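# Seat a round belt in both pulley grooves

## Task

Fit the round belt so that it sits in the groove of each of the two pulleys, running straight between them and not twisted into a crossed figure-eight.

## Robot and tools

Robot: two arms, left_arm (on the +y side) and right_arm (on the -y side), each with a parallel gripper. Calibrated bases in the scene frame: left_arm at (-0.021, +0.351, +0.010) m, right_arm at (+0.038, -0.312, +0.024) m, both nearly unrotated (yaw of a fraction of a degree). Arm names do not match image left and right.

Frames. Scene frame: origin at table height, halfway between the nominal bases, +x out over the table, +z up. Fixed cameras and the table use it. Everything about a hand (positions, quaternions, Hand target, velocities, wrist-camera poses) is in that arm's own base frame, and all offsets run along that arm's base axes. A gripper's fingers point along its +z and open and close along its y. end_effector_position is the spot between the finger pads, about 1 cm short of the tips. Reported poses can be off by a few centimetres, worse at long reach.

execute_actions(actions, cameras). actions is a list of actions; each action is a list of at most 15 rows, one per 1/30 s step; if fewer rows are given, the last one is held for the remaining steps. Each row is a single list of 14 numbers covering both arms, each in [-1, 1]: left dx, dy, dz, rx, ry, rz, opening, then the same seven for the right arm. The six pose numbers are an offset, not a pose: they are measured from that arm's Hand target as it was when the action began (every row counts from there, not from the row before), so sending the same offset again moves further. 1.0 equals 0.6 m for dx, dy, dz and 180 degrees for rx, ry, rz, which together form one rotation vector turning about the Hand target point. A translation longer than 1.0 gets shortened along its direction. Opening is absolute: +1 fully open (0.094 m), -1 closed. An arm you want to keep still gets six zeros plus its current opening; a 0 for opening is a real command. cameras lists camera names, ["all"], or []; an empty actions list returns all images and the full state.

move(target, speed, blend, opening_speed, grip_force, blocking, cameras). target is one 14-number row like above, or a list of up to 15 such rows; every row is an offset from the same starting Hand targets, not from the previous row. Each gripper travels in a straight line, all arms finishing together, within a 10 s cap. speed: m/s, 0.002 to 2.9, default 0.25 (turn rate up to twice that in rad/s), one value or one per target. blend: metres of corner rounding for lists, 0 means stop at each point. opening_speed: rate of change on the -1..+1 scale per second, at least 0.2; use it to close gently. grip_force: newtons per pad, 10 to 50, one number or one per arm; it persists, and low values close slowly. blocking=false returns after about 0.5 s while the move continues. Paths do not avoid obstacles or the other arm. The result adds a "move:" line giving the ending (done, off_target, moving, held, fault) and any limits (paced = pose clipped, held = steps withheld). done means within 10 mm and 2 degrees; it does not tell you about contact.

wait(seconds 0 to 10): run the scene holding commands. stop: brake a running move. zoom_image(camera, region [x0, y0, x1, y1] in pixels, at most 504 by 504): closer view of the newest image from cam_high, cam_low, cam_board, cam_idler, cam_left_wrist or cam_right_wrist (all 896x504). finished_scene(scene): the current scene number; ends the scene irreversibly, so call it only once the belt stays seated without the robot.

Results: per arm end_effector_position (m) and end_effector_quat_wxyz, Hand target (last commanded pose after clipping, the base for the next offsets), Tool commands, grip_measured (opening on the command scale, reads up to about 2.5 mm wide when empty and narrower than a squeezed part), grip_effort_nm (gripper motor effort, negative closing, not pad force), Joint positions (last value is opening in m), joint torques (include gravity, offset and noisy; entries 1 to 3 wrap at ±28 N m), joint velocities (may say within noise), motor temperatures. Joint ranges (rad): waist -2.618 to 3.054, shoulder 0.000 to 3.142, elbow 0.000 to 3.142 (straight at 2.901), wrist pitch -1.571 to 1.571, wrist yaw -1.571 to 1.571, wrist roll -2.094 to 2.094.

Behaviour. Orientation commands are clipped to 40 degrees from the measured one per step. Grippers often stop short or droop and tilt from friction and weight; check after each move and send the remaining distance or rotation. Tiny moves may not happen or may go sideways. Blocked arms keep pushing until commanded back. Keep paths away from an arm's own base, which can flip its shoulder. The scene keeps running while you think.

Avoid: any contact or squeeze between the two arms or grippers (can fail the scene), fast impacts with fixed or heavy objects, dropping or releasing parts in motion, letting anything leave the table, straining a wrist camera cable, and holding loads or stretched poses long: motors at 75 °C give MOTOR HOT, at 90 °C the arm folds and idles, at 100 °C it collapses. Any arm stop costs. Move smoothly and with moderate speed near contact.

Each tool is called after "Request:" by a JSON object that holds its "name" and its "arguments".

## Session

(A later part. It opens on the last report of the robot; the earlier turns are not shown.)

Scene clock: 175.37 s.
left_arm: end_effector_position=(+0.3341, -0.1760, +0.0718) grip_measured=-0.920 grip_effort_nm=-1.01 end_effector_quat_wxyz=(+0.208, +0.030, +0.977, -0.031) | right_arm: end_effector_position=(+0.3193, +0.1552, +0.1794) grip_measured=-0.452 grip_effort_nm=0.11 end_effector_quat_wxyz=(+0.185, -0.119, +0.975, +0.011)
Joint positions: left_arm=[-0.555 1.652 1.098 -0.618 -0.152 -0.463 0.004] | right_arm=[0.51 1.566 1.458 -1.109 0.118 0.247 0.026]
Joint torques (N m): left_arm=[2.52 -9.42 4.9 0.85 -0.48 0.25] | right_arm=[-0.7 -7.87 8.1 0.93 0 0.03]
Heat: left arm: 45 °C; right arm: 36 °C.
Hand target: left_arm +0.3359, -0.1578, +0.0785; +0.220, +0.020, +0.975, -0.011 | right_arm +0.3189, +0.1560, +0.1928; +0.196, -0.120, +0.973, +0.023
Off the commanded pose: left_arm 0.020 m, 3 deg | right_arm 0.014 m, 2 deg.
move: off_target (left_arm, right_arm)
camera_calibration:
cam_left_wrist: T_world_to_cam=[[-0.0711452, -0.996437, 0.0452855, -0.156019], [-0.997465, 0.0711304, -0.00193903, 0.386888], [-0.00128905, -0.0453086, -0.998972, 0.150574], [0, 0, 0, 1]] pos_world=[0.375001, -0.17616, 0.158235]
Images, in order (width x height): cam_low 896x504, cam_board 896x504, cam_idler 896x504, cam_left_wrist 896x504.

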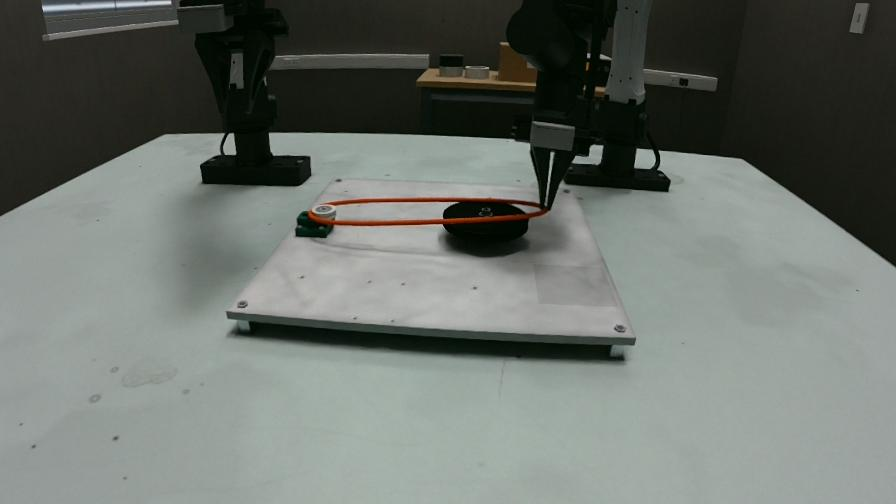

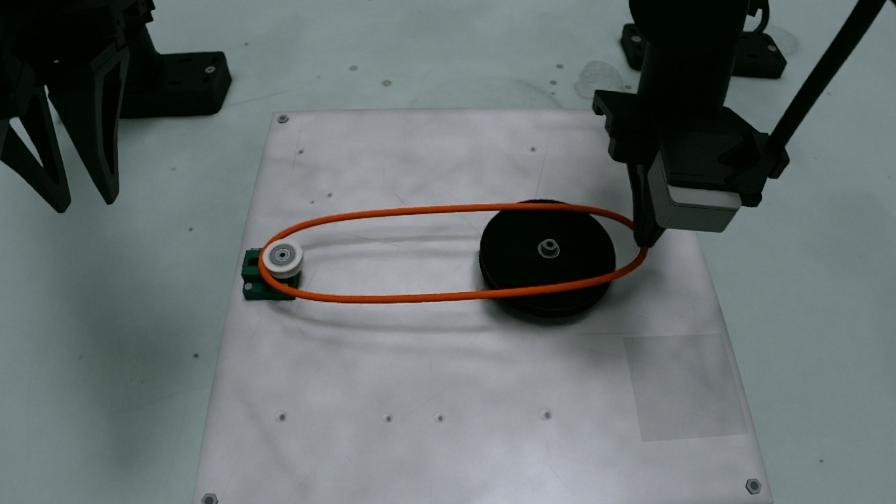

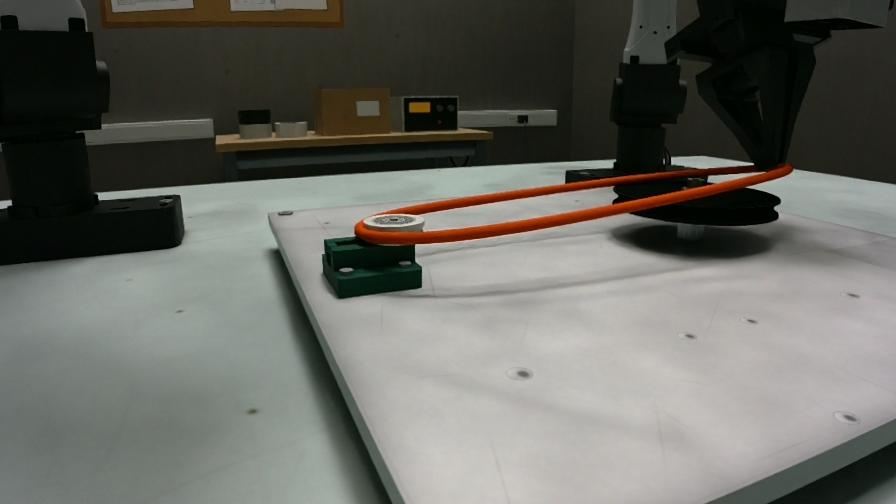

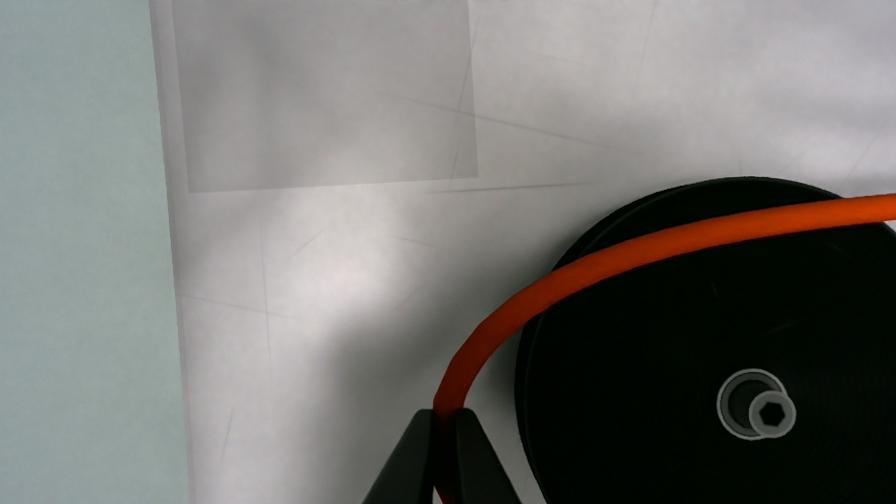

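Request:
{"name": "move", "arguments": {"target": [0,0.008,-0.034,0,0,0,-0.96,0,0.0,0.0,0,0,0,-1], "speed": 0.05, "cameras": ["cam_idler","cam_low","cam_board","cam_left_wrist"]}}

Request:
{"name": "zoom_image", "arguments": {"camera": "cam_low", "region": [420, 150, 600, 270]}}

Request:
{"name": "zoom_image", "arguments": {"camera": "cam_idler", "region": [600, 100, 850, 260]}}

Scene clock: 178.67 s.
left_arm: end_effector_position=(+0.3353, -0.1743, +0.0587) grip_measured=-0.920 grip_effort_nm=-1.01 end_effector_quat_wxyz=(+0.217, +0.031, +0.975, -0.040) | right_arm: end_effector_position=(+0.3192, +0.1552, +0.1793) grip_measured=-0.990 grip_effort_nm=-0.53 end_effector_quat_wxyz=(+0.185, -0.119, +0.975, +0.011)
Joint positions: left_arm=[-0.543 1.652 1.033 -0.528 -0.139 -0.45 0.004] | right_arm=[0.51 1.566 1.458 -1.109 0.118 0.246 0]
Joint torques (N m): left_arm=[2.73 -7.98 4.6 0.84 -0.54 0.21] | right_arm=[-0.7 -7.66 8.24 0.93 -0.05 0.01]
Heat: left arm: 44 °C; right arm: 36 °C.
Hand target: left_arm +0.3359, -0.1530, +0.0582; +0.220, +0.020, +0.975, -0.011 | right_arm +0.3189, +0.1560, +0.1929; +0.197, -0.120, +0.973, +0.023
Off the commanded pose: left_arm 0.021 m, 4 deg | right_arm 0.014 m, 2 deg.
move: off_target (left_arm, right_arm)
camera_calibration:
cam_left_wrist: T_world_to_cam=[[-0.0771597, -0.995065, 0.0623905, -0.152324], [-0.9969, 0.0760339, -0.0202256, 0.389667], [0.015382, -0.0637577, -0.997847, 0.128743], [0, 0, 0, 1]] pos_world=[0.374726, -0.172992, 0.145851]
Images, in order (width x height): cam_low 896x504, cam_board 896x504, cam_idler 896x504, cam_left_wrist 896x504.

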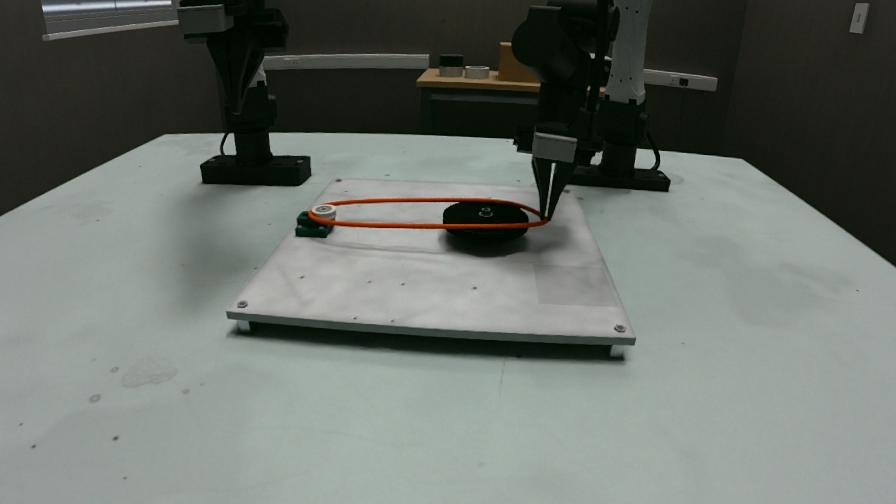

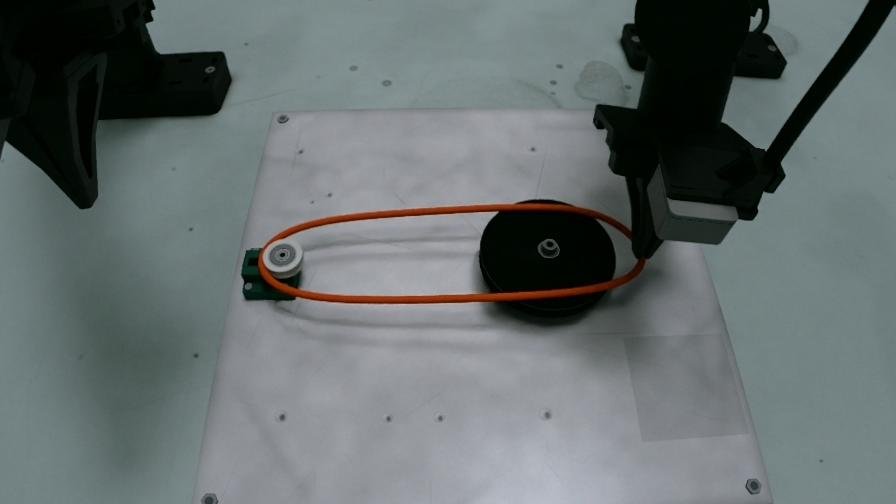

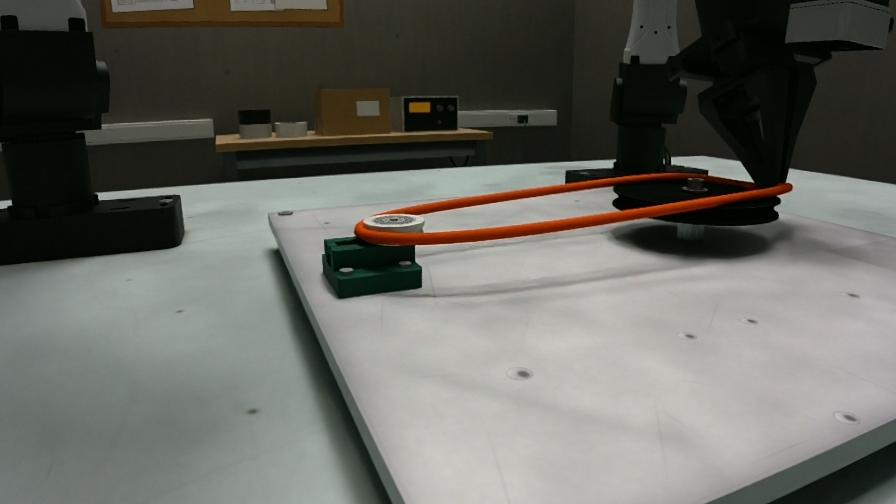

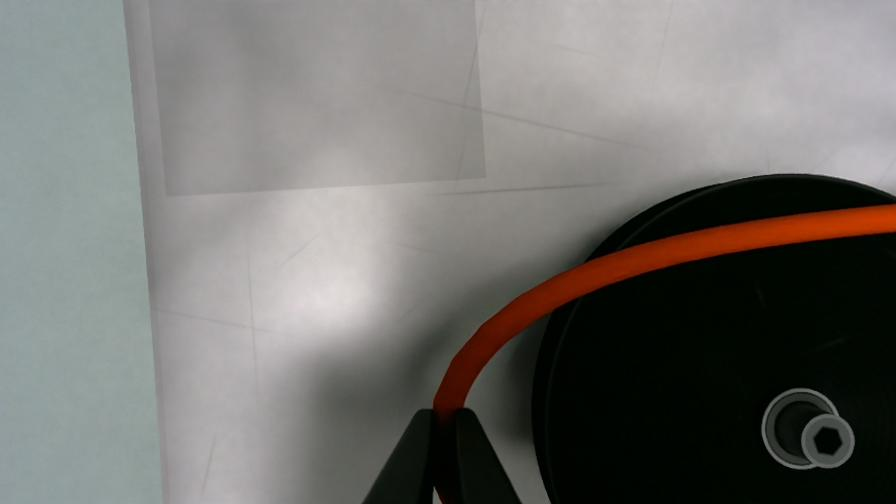

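Scaled by 2.800 from the camera's 896x504 image, which has a finer 1280x720 frame.

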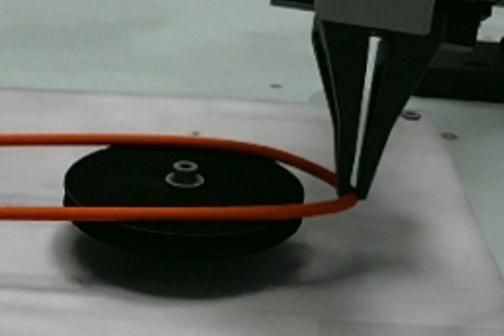

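Scaled by 2.016 from the camera's 896x504 image, which has a finer 1280x720 frame.

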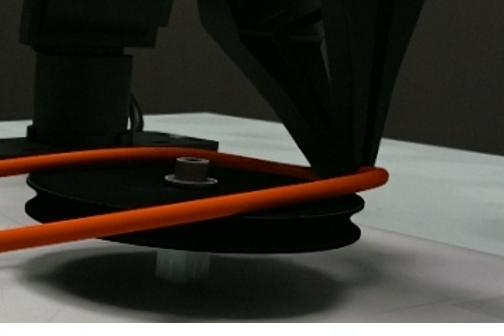

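Request:
{"name": "move", "arguments": {"target": [[0,0.0,-0.022,0,0,0,-0.96,0,0.0,0.0,0,0,0,-1],[0,-0.022,-0.024,0,0,0,-0.96,0,0.0,0.0,0,0,0,-1]], "speed": 0.05, "cameras": ["cam_idler","cam_low","cam_board","cam_left_wrist"]}}

Request:
{"name": "zoom_image", "arguments": {"camera": "cam_low", "region": [420, 150, 600, 270]}}

Request:
{"name": "zoom_image", "arguments": {"camera": "cam_idler", "region": [600, 100, 850, 260]}}

Scene clock: 180.80 s.
left_arm: end_effector_position=(+0.3349, -0.1783, +0.0485) grip_measured=-0.920 grip_effort_nm=-1.01 end_effector_quat_wxyz=(+0.222, +0.032, +0.974, -0.043) | right_arm: end_effector_position=(+0.3192, +0.1552, +0.1793) grip_measured=-0.990 grip_effort_nm=-0.53 end_effector_quat_wxyz=(+0.185, -0.119, +0.975, +0.011)
Joint positions: left_arm=[-0.555 1.667 1 -0.47 -0.143 -0.458 0.004] | right_arm=[0.51 1.566 1.458 -1.109 0.118 0.246 0]
Joint torques (N m): left_arm=[0.39 -5.45 6.45 0.81 -0.64 -0.03] | right_arm=[-0.8 -7.57 8.39 0.94 -0.01 0.01]
Heat: left arm: 44 °C; right arm: 37 °C.
Hand target: left_arm +0.3359, -0.1662, +0.0438; +0.220, +0.020, +0.975, -0.011 | right_arm +0.3189, +0.1560, +0.1929; +0.197, -0.120, +0.973, +0.023
Off the commanded pose: left_arm 0.013 m, 4 deg | right_arm 0.014 m, 2 deg.
move: off_target (left_arm, right_arm)
camera_calibration:
cam_left_wrist: T_world_to_cam=[[-0.0802812, -0.994514, 0.0670599, -0.15477], [-0.996455, 0.0783752, -0.0305888, 0.390116], [0.0251651, -0.0692779, -0.99728, 0.113956], [0, 0, 0, 1]] pos_world=[0.37344, -0.176601, 0.135958]
Images, in order (width x height): cam_low 896x504, cam_board 896x504, cam_idler 896x504, cam_left_wrist 896x504.

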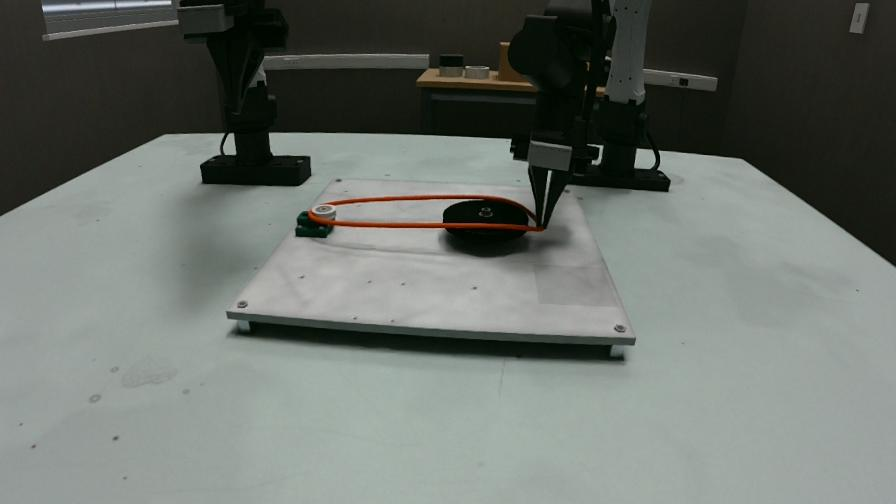

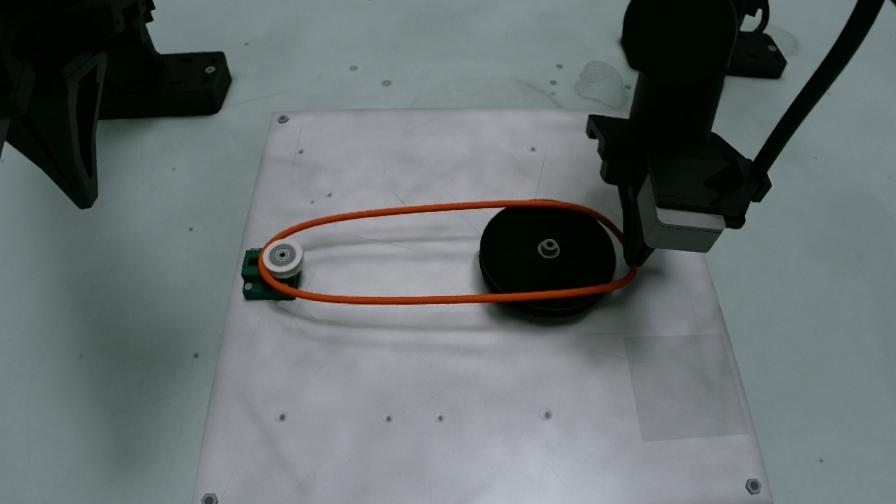

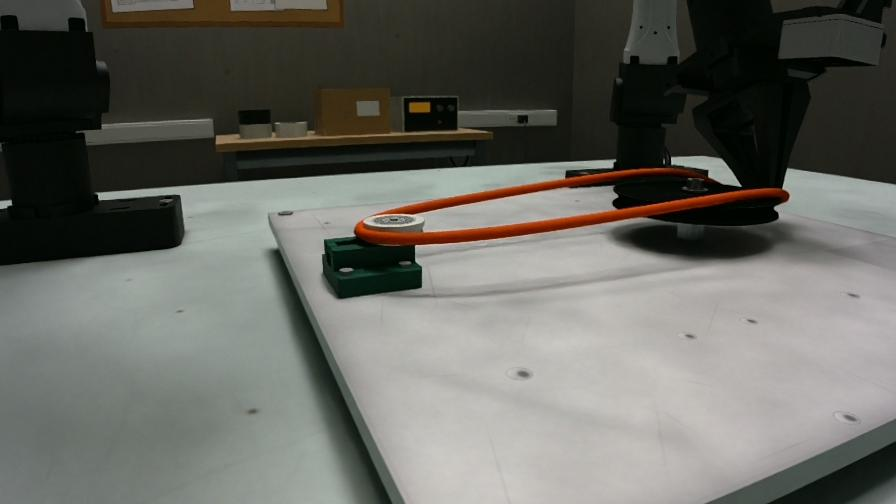

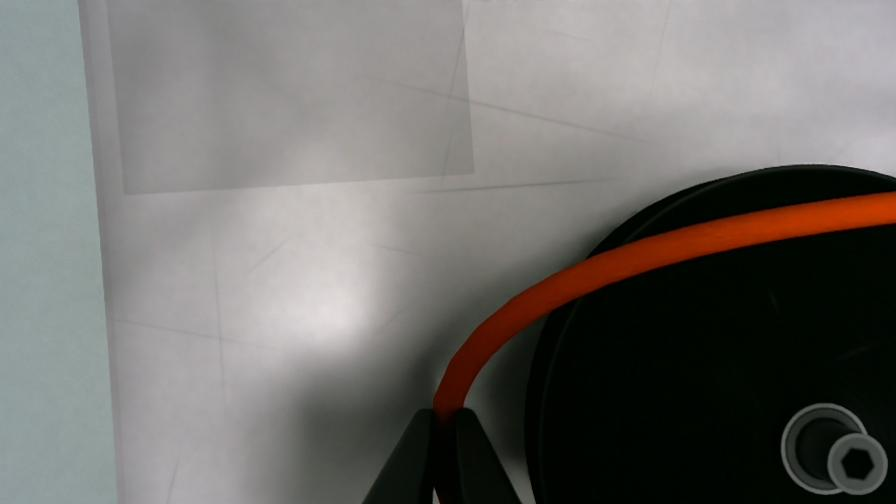

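Scaled by 2.800 from the camera's 896x504 image, which has a finer 1280x720 frame.

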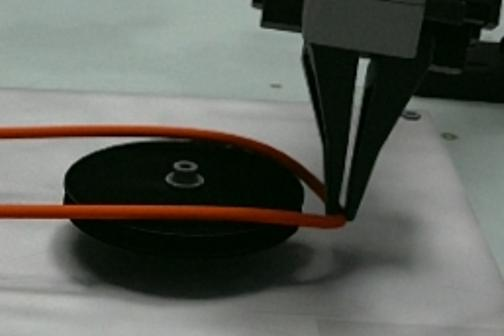

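Scaled by 2.016 from the camera's 896x504 image, which has a finer 1280x720 frame.

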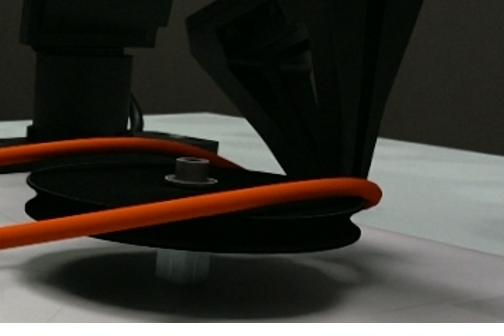

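Request:
{"name": "move", "arguments": {"target": [0,-0.022,-0.004,0,-0.05,0,-0.96,0,0.0,0.0,0,0,0,-1], "speed": 0.05, "cameras": ["cam_idler","cam_low","cam_board","cam_left_wrist"]}}

Request:
{"name": "zoom_image", "arguments": {"camera": "cam_low", "region": [420, 150, 600, 270]}}

Request:
{"name": "zoom_image", "arguments": {"camera": "cam_idler", "region": [600, 100, 850, 260]}}

Request:
{"name": "zoom_image", "arguments": {"camera": "cam_board", "region": [460, 170, 660, 340]}}

Scene clock: 183.83 s.
left_arm: end_effector_position=(+0.3407, -0.1869, +0.0433) grip_measured=-0.920 grip_effort_nm=-1.01 end_effector_quat_wxyz=(+0.295, +0.029, +0.955, -0.023) | right_arm: end_effector_position=(+0.3192, +0.1552, +0.1793) grip_measured=-0.990 grip_effort_nm=-0.52 end_effector_quat_wxyz=(+0.185, -0.119, +0.975, +0.011)
Joint positions: left_arm=[-0.628 1.661 0.898 -0.272 -0.286 -0.489 0.004] | right_arm=[0.51 1.566 1.458 -1.109 0.118 0.246 0]
Joint torques (N m): left_arm=[-0.25 -7.6 4.18 1.12 -0.4 -0.08] | right_arm=[-0.77 -7.57 8.28 0.97 0.02 0]
Heat: left arm: 43 °C; right arm: 37 °C.
Hand target: left_arm +0.3359, -0.1794, +0.0413; +0.296, +0.021, +0.955, -0.010 | right_arm +0.3189, +0.1560, +0.1929; +0.197, -0.120, +0.973, +0.023
Off the commanded pose: left_arm 0.009 m, 2 deg | right_arm 0.014 m, 2 deg.
move: off_target (right_arm)
camera_calibration:
cam_left_wrist: T_world_to_cam=[[-0.0670857, -0.997475, 0.0233119, -0.165703], [-0.981853, 0.0618452, -0.179275, 0.394859], [0.17738, -0.0349156, -0.983523, 0.0620173], [0, 0, 0, 1]] pos_world=[0.365576, -0.187539, 0.135647]
Images, in order (width x height): cam_low 896x504, cam_board 896x504, cam_idler 896x504, cam_left_wrist 896x504.

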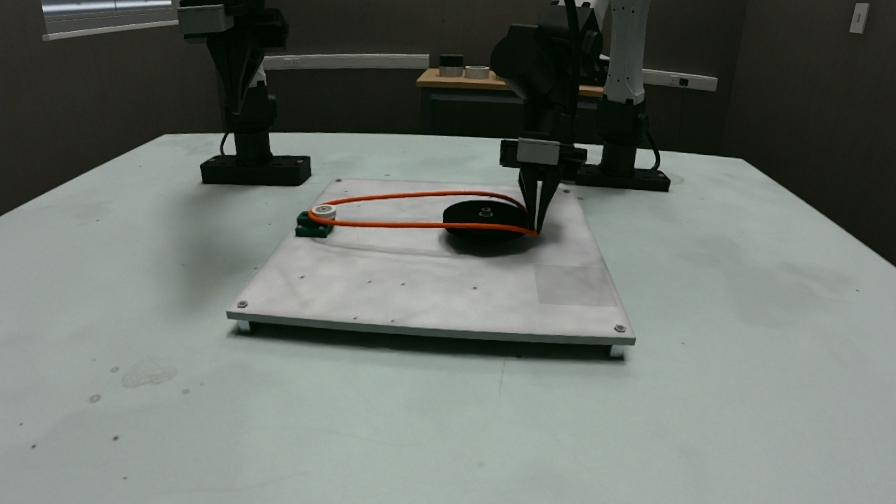

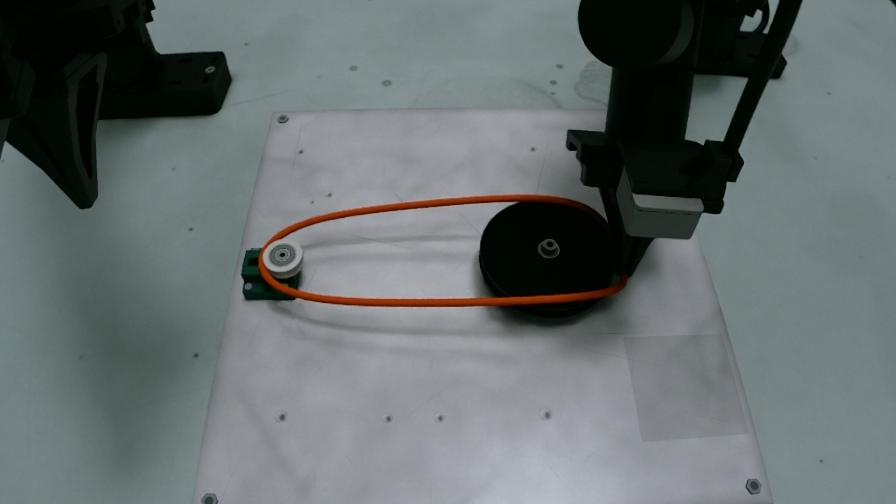

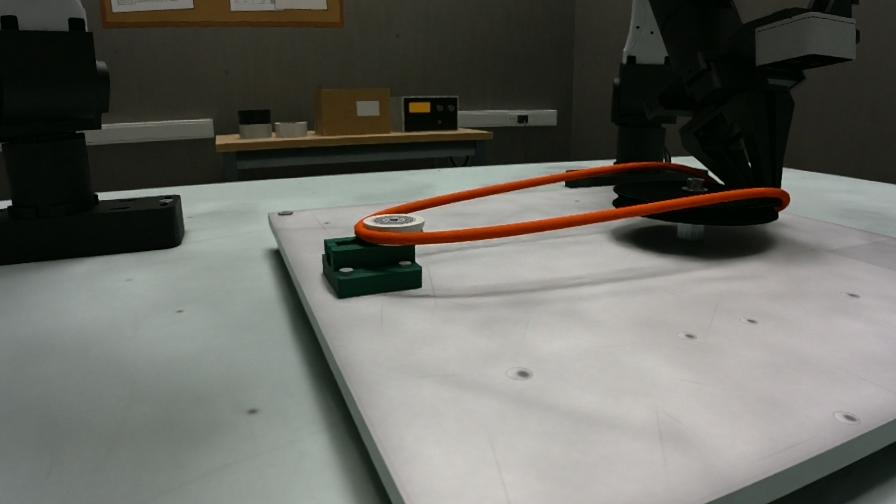

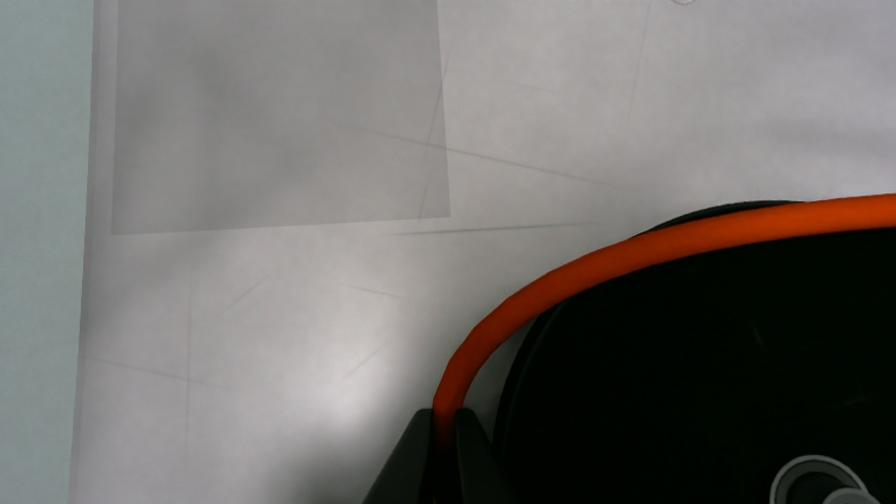

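Scaled by 2.800 from the camera's 896x504 image, which has a finer 1280x720 frame.

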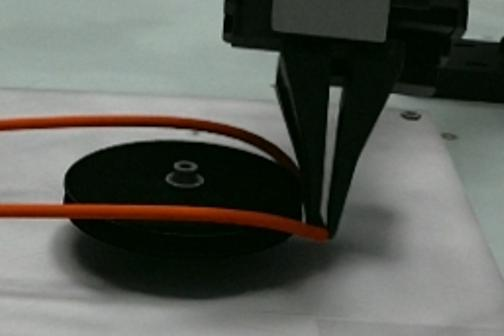

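Scaled by 2.016 from the camera's 896x504 image, which has a finer 1280x720 frame.

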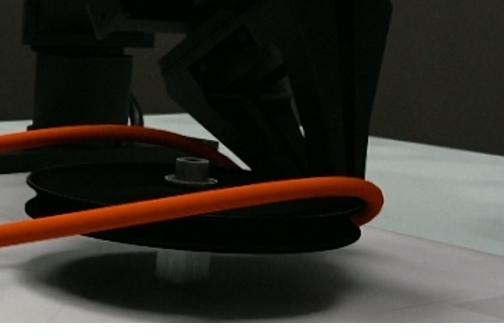

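Scaled by 2.520 from the camera's 896x504 image, which has a finer 1280x720 frame.

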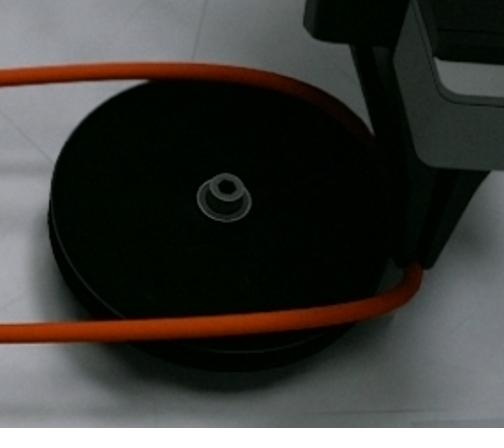

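Request:
{"name": "move", "arguments": {"target": [[0,0,0,0,0,0,-0.96,-0.048,0.365,-0.08,0.14,0.0,0,-1],[0,0,0,0,0,0,-0.96,-0.048,0.365,-0.20,0.14,0,0,-1]], "speed": 0.12, "cameras": ["cam_idler","cam_low","cam_board","cam_right_wrist"]}}

Request:
{"name": "zoom_image", "arguments": {"camera": "cam_low", "region": [420, 130, 600, 270]}}

Request:
{"name": "zoom_image", "arguments": {"camera": "cam_board", "region": [420, 170, 660, 340]}}

Scene clock: 189.87 s.
left_arm: end_effector_position=(+0.3408, -0.1869, +0.0433) grip_measured=-0.920 grip_effort_nm=-1.01 end_effector_quat_wxyz=(+0.295, +0.029, +0.955, -0.023) | right_arm: end_effector_position=(+0.2926, +0.3729, +0.0787) grip_measured=-0.990 grip_effort_nm=-0.53 end_effector_quat_wxyz=(+0.224, -0.075, +0.944, +0.231)
Joint positions: left_arm=[-0.628 1.661 0.898 -0.271 -0.286 -0.489 0.004] | right_arm=[0.913 1.833 1.215 -0.298 0.019 0.748 0]
Joint torques (N m): left_arm=[-0.23 -7.58 4.15 1.12 -0.4 -0.08] | right_arm=[0.02 -7.17 5.89 1.73 0 0.17]
Heat: left arm: 43 °C; right arm: 37 °C.
Hand target: left_arm +0.3359, -0.1794, +0.0413; +0.296, +0.021, +0.955, -0.010 | right_arm +0.2901, +0.3750, +0.0729; +0.218, -0.074, +0.944, +0.235
Off the commanded pose: left_arm 0.009 m, 2 deg | right_arm 0.007 m, 1 deg.
move: done
camera_calibration:
cam_right_wrist: T_world_to_cam=[[0.244304, -0.883316, -0.400085, 0.291349], [-0.969508, -0.230674, -0.0827237, 0.41495], [-0.0192183, 0.408096, -0.912737, 0.0161443], [0, 0, 0, 1]] pos_world=[0.33143, 0.346484, 0.165626]
Images, in order (width x height): cam_low 896x504, cam_board 896x504, cam_idler 896x504, cam_right_wrist 896x504.

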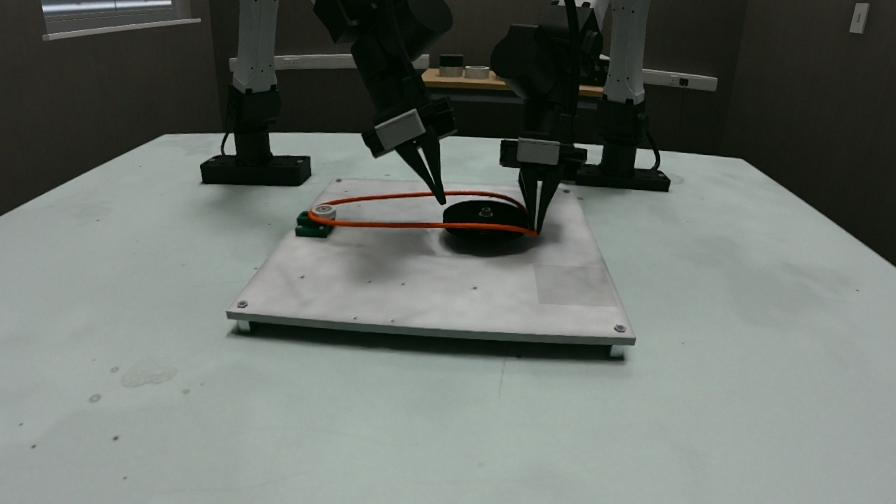

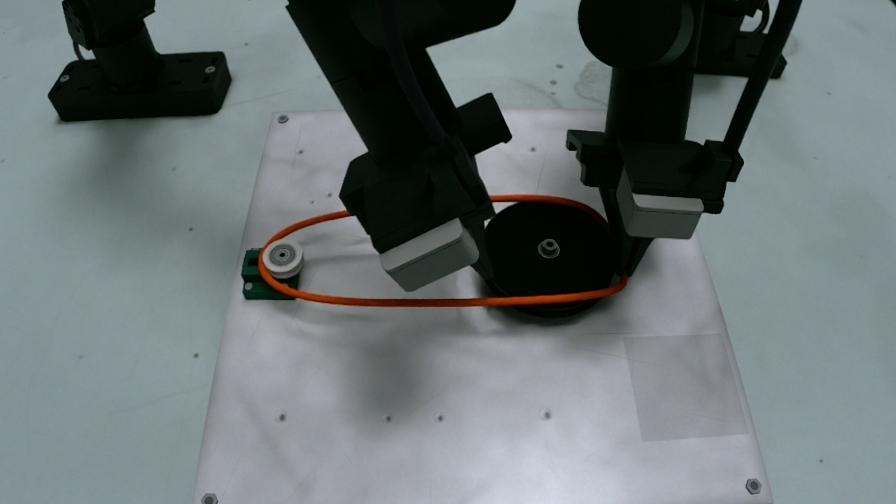

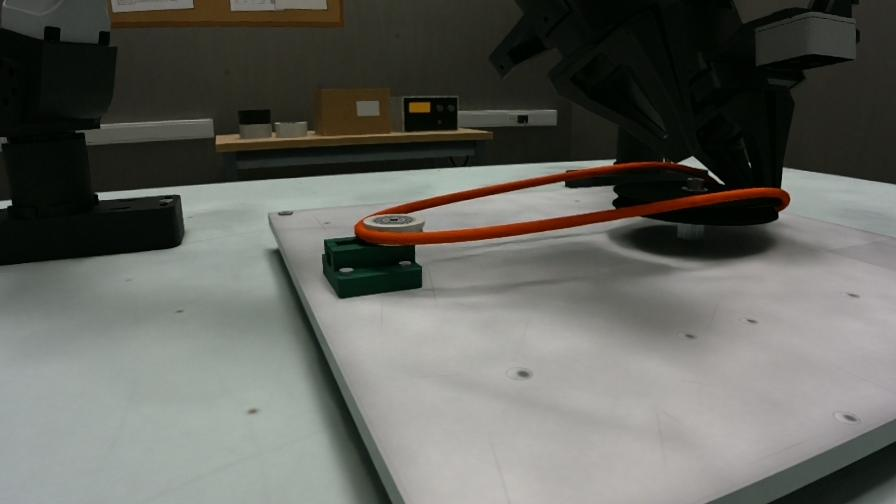

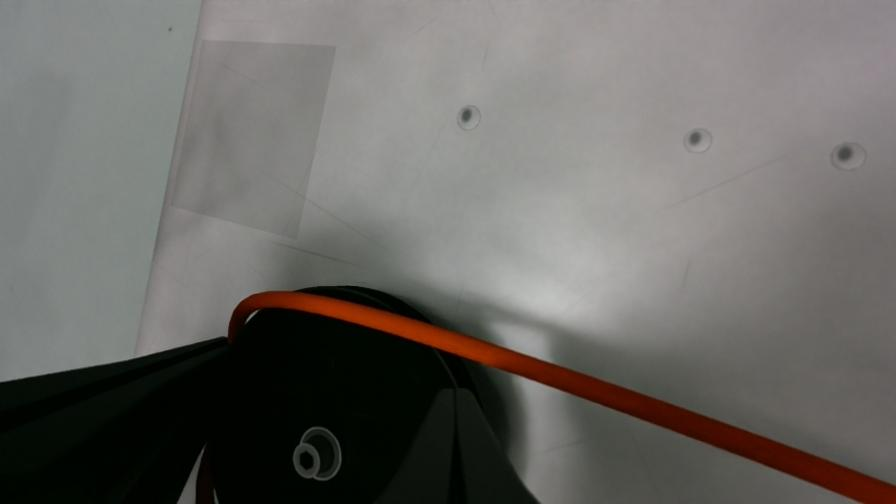

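Scaled by 2.800 from the camera's 896x504 image, which has a finer 1280x720 frame.

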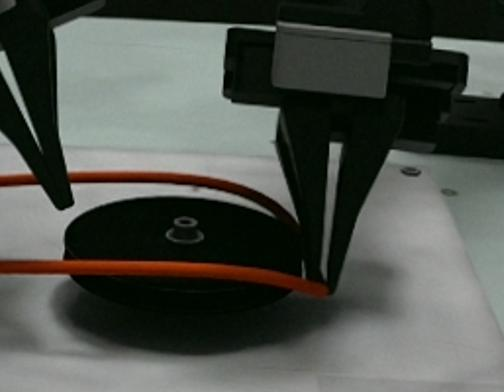

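Scaled by 2.100 from the camera's 896x504 image, which has a finer 1280x720 frame.

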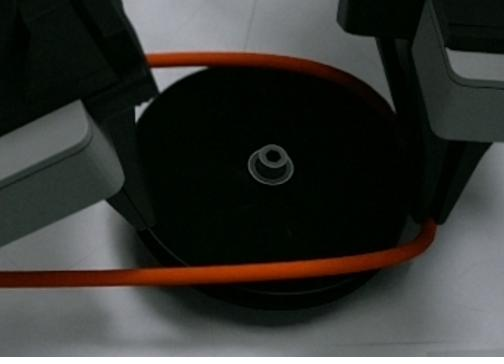

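Request:
{"name": "move", "arguments": {"target": [[0,0,0,0,0,0,-0.96,0,0,-0.014,0,0,0,-1],[0,0,0,0,0,0,-0.96,0.07,0.02,-0.014,0,0,0,-1]], "speed": 0.06, "cameras": ["cam_idler","cam_low","cam_board","cam_right_wrist"]}}

Request:
{"name": "zoom_image", "arguments": {"camera": "cam_low", "region": [420, 130, 600, 270]}}

Request:
{"name": "zoom_image", "arguments": {"camera": "cam_board", "region": [420, 170, 660, 340]}}

Scene clock: 192.63 s.
left_arm: end_effector_position=(+0.3409, -0.1869, +0.0434) grip_measured=-0.920 grip_effort_nm=-1.01 end_effector_quat_wxyz=(+0.295, +0.028, +0.955, -0.023) | right_arm: end_effector_position=(+0.3277, +0.3823, +0.0619) grip_measured=-0.990 grip_effort_nm=-0.53 end_effector_quat_wxyz=(+0.219, -0.071, +0.946, +0.230)
Joint positions: left_arm=[-0.628 1.661 0.898 -0.271 -0.286 -0.489 0.004] | right_arm=[0.856 1.965 1.329 -0.288 -0.018 0.713 0]
Joint torques (N m): left_arm=[-0.24 -7.6 4.15 1.12 -0.4 -0.08] | right_arm=[-0.64 -7.86 9.07 1.48 -0.05 -0.03]
Heat: left arm: 43 °C; right arm: 37 °C.
Hand target: left_arm +0.3359, -0.1794, +0.0413; +0.296, +0.021, +0.955, -0.010 | right_arm +0.3320, +0.3871, +0.0645; +0.218, -0.074, +0.944, +0.235
Off the commanded pose: left_arm 0.009 m, 2 deg | right_arm 0.007 m, 1 deg.
move: done
camera_calibration:
cam_right_wrist: T_world_to_cam=[[0.233918, -0.885303, -0.401897, 0.288698], [-0.971868, -0.224598, -0.0709148, 0.447456], [-0.0274843, 0.407179, -0.912935, 0.000729944], [0, 0, 0, 1]] pos_world=[0.367356, 0.355785, 0.148424]
Images, in order (width x height): cam_low 896x504, cam_board 896x504, cam_idler 896x504, cam_right_wrist 896x504.

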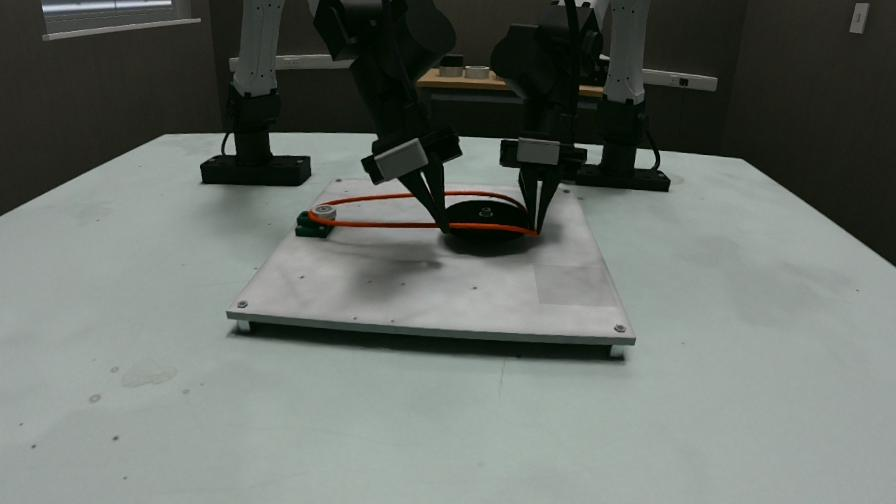

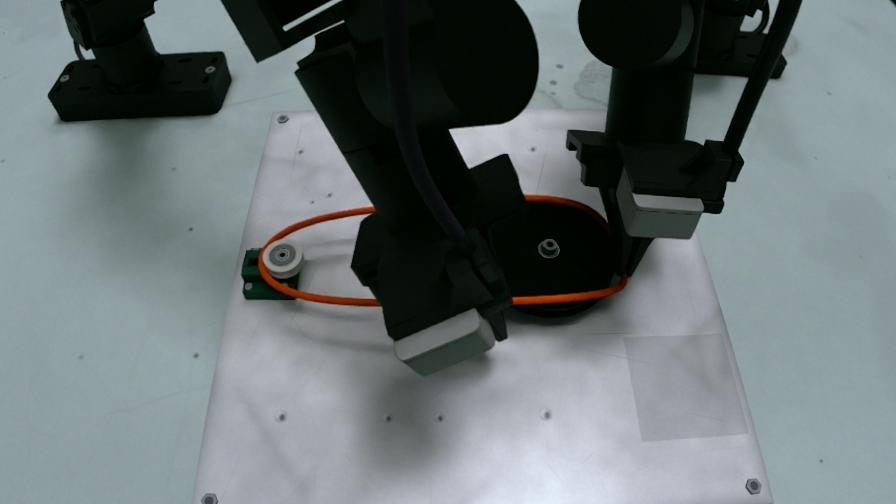

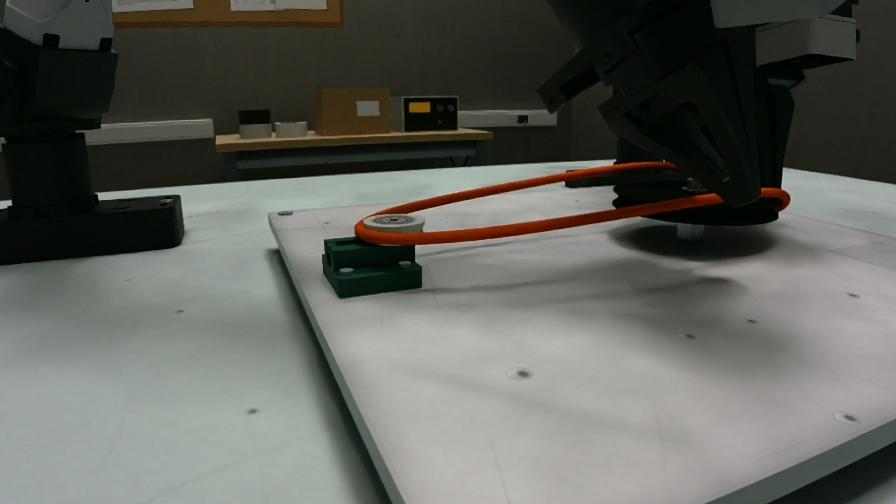

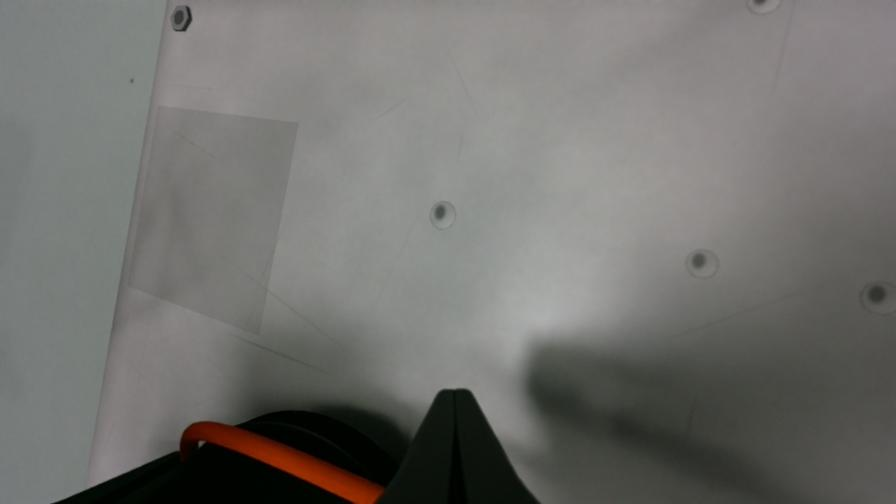

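Scaled by 2.800 from the camera's 896x504 image, which has a finer 1280x720 frame.

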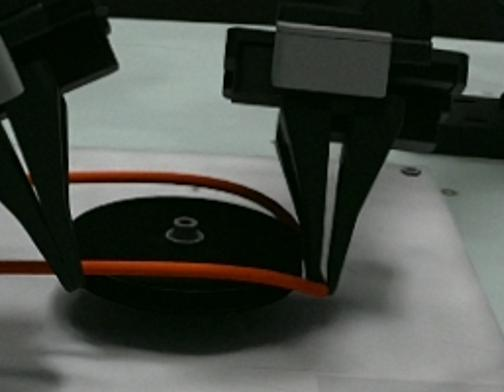

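Scaled by 2.100 from the camera's 896x504 image, which has a finer 1280x720 frame.

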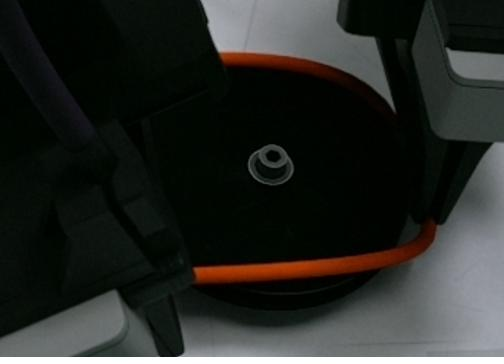

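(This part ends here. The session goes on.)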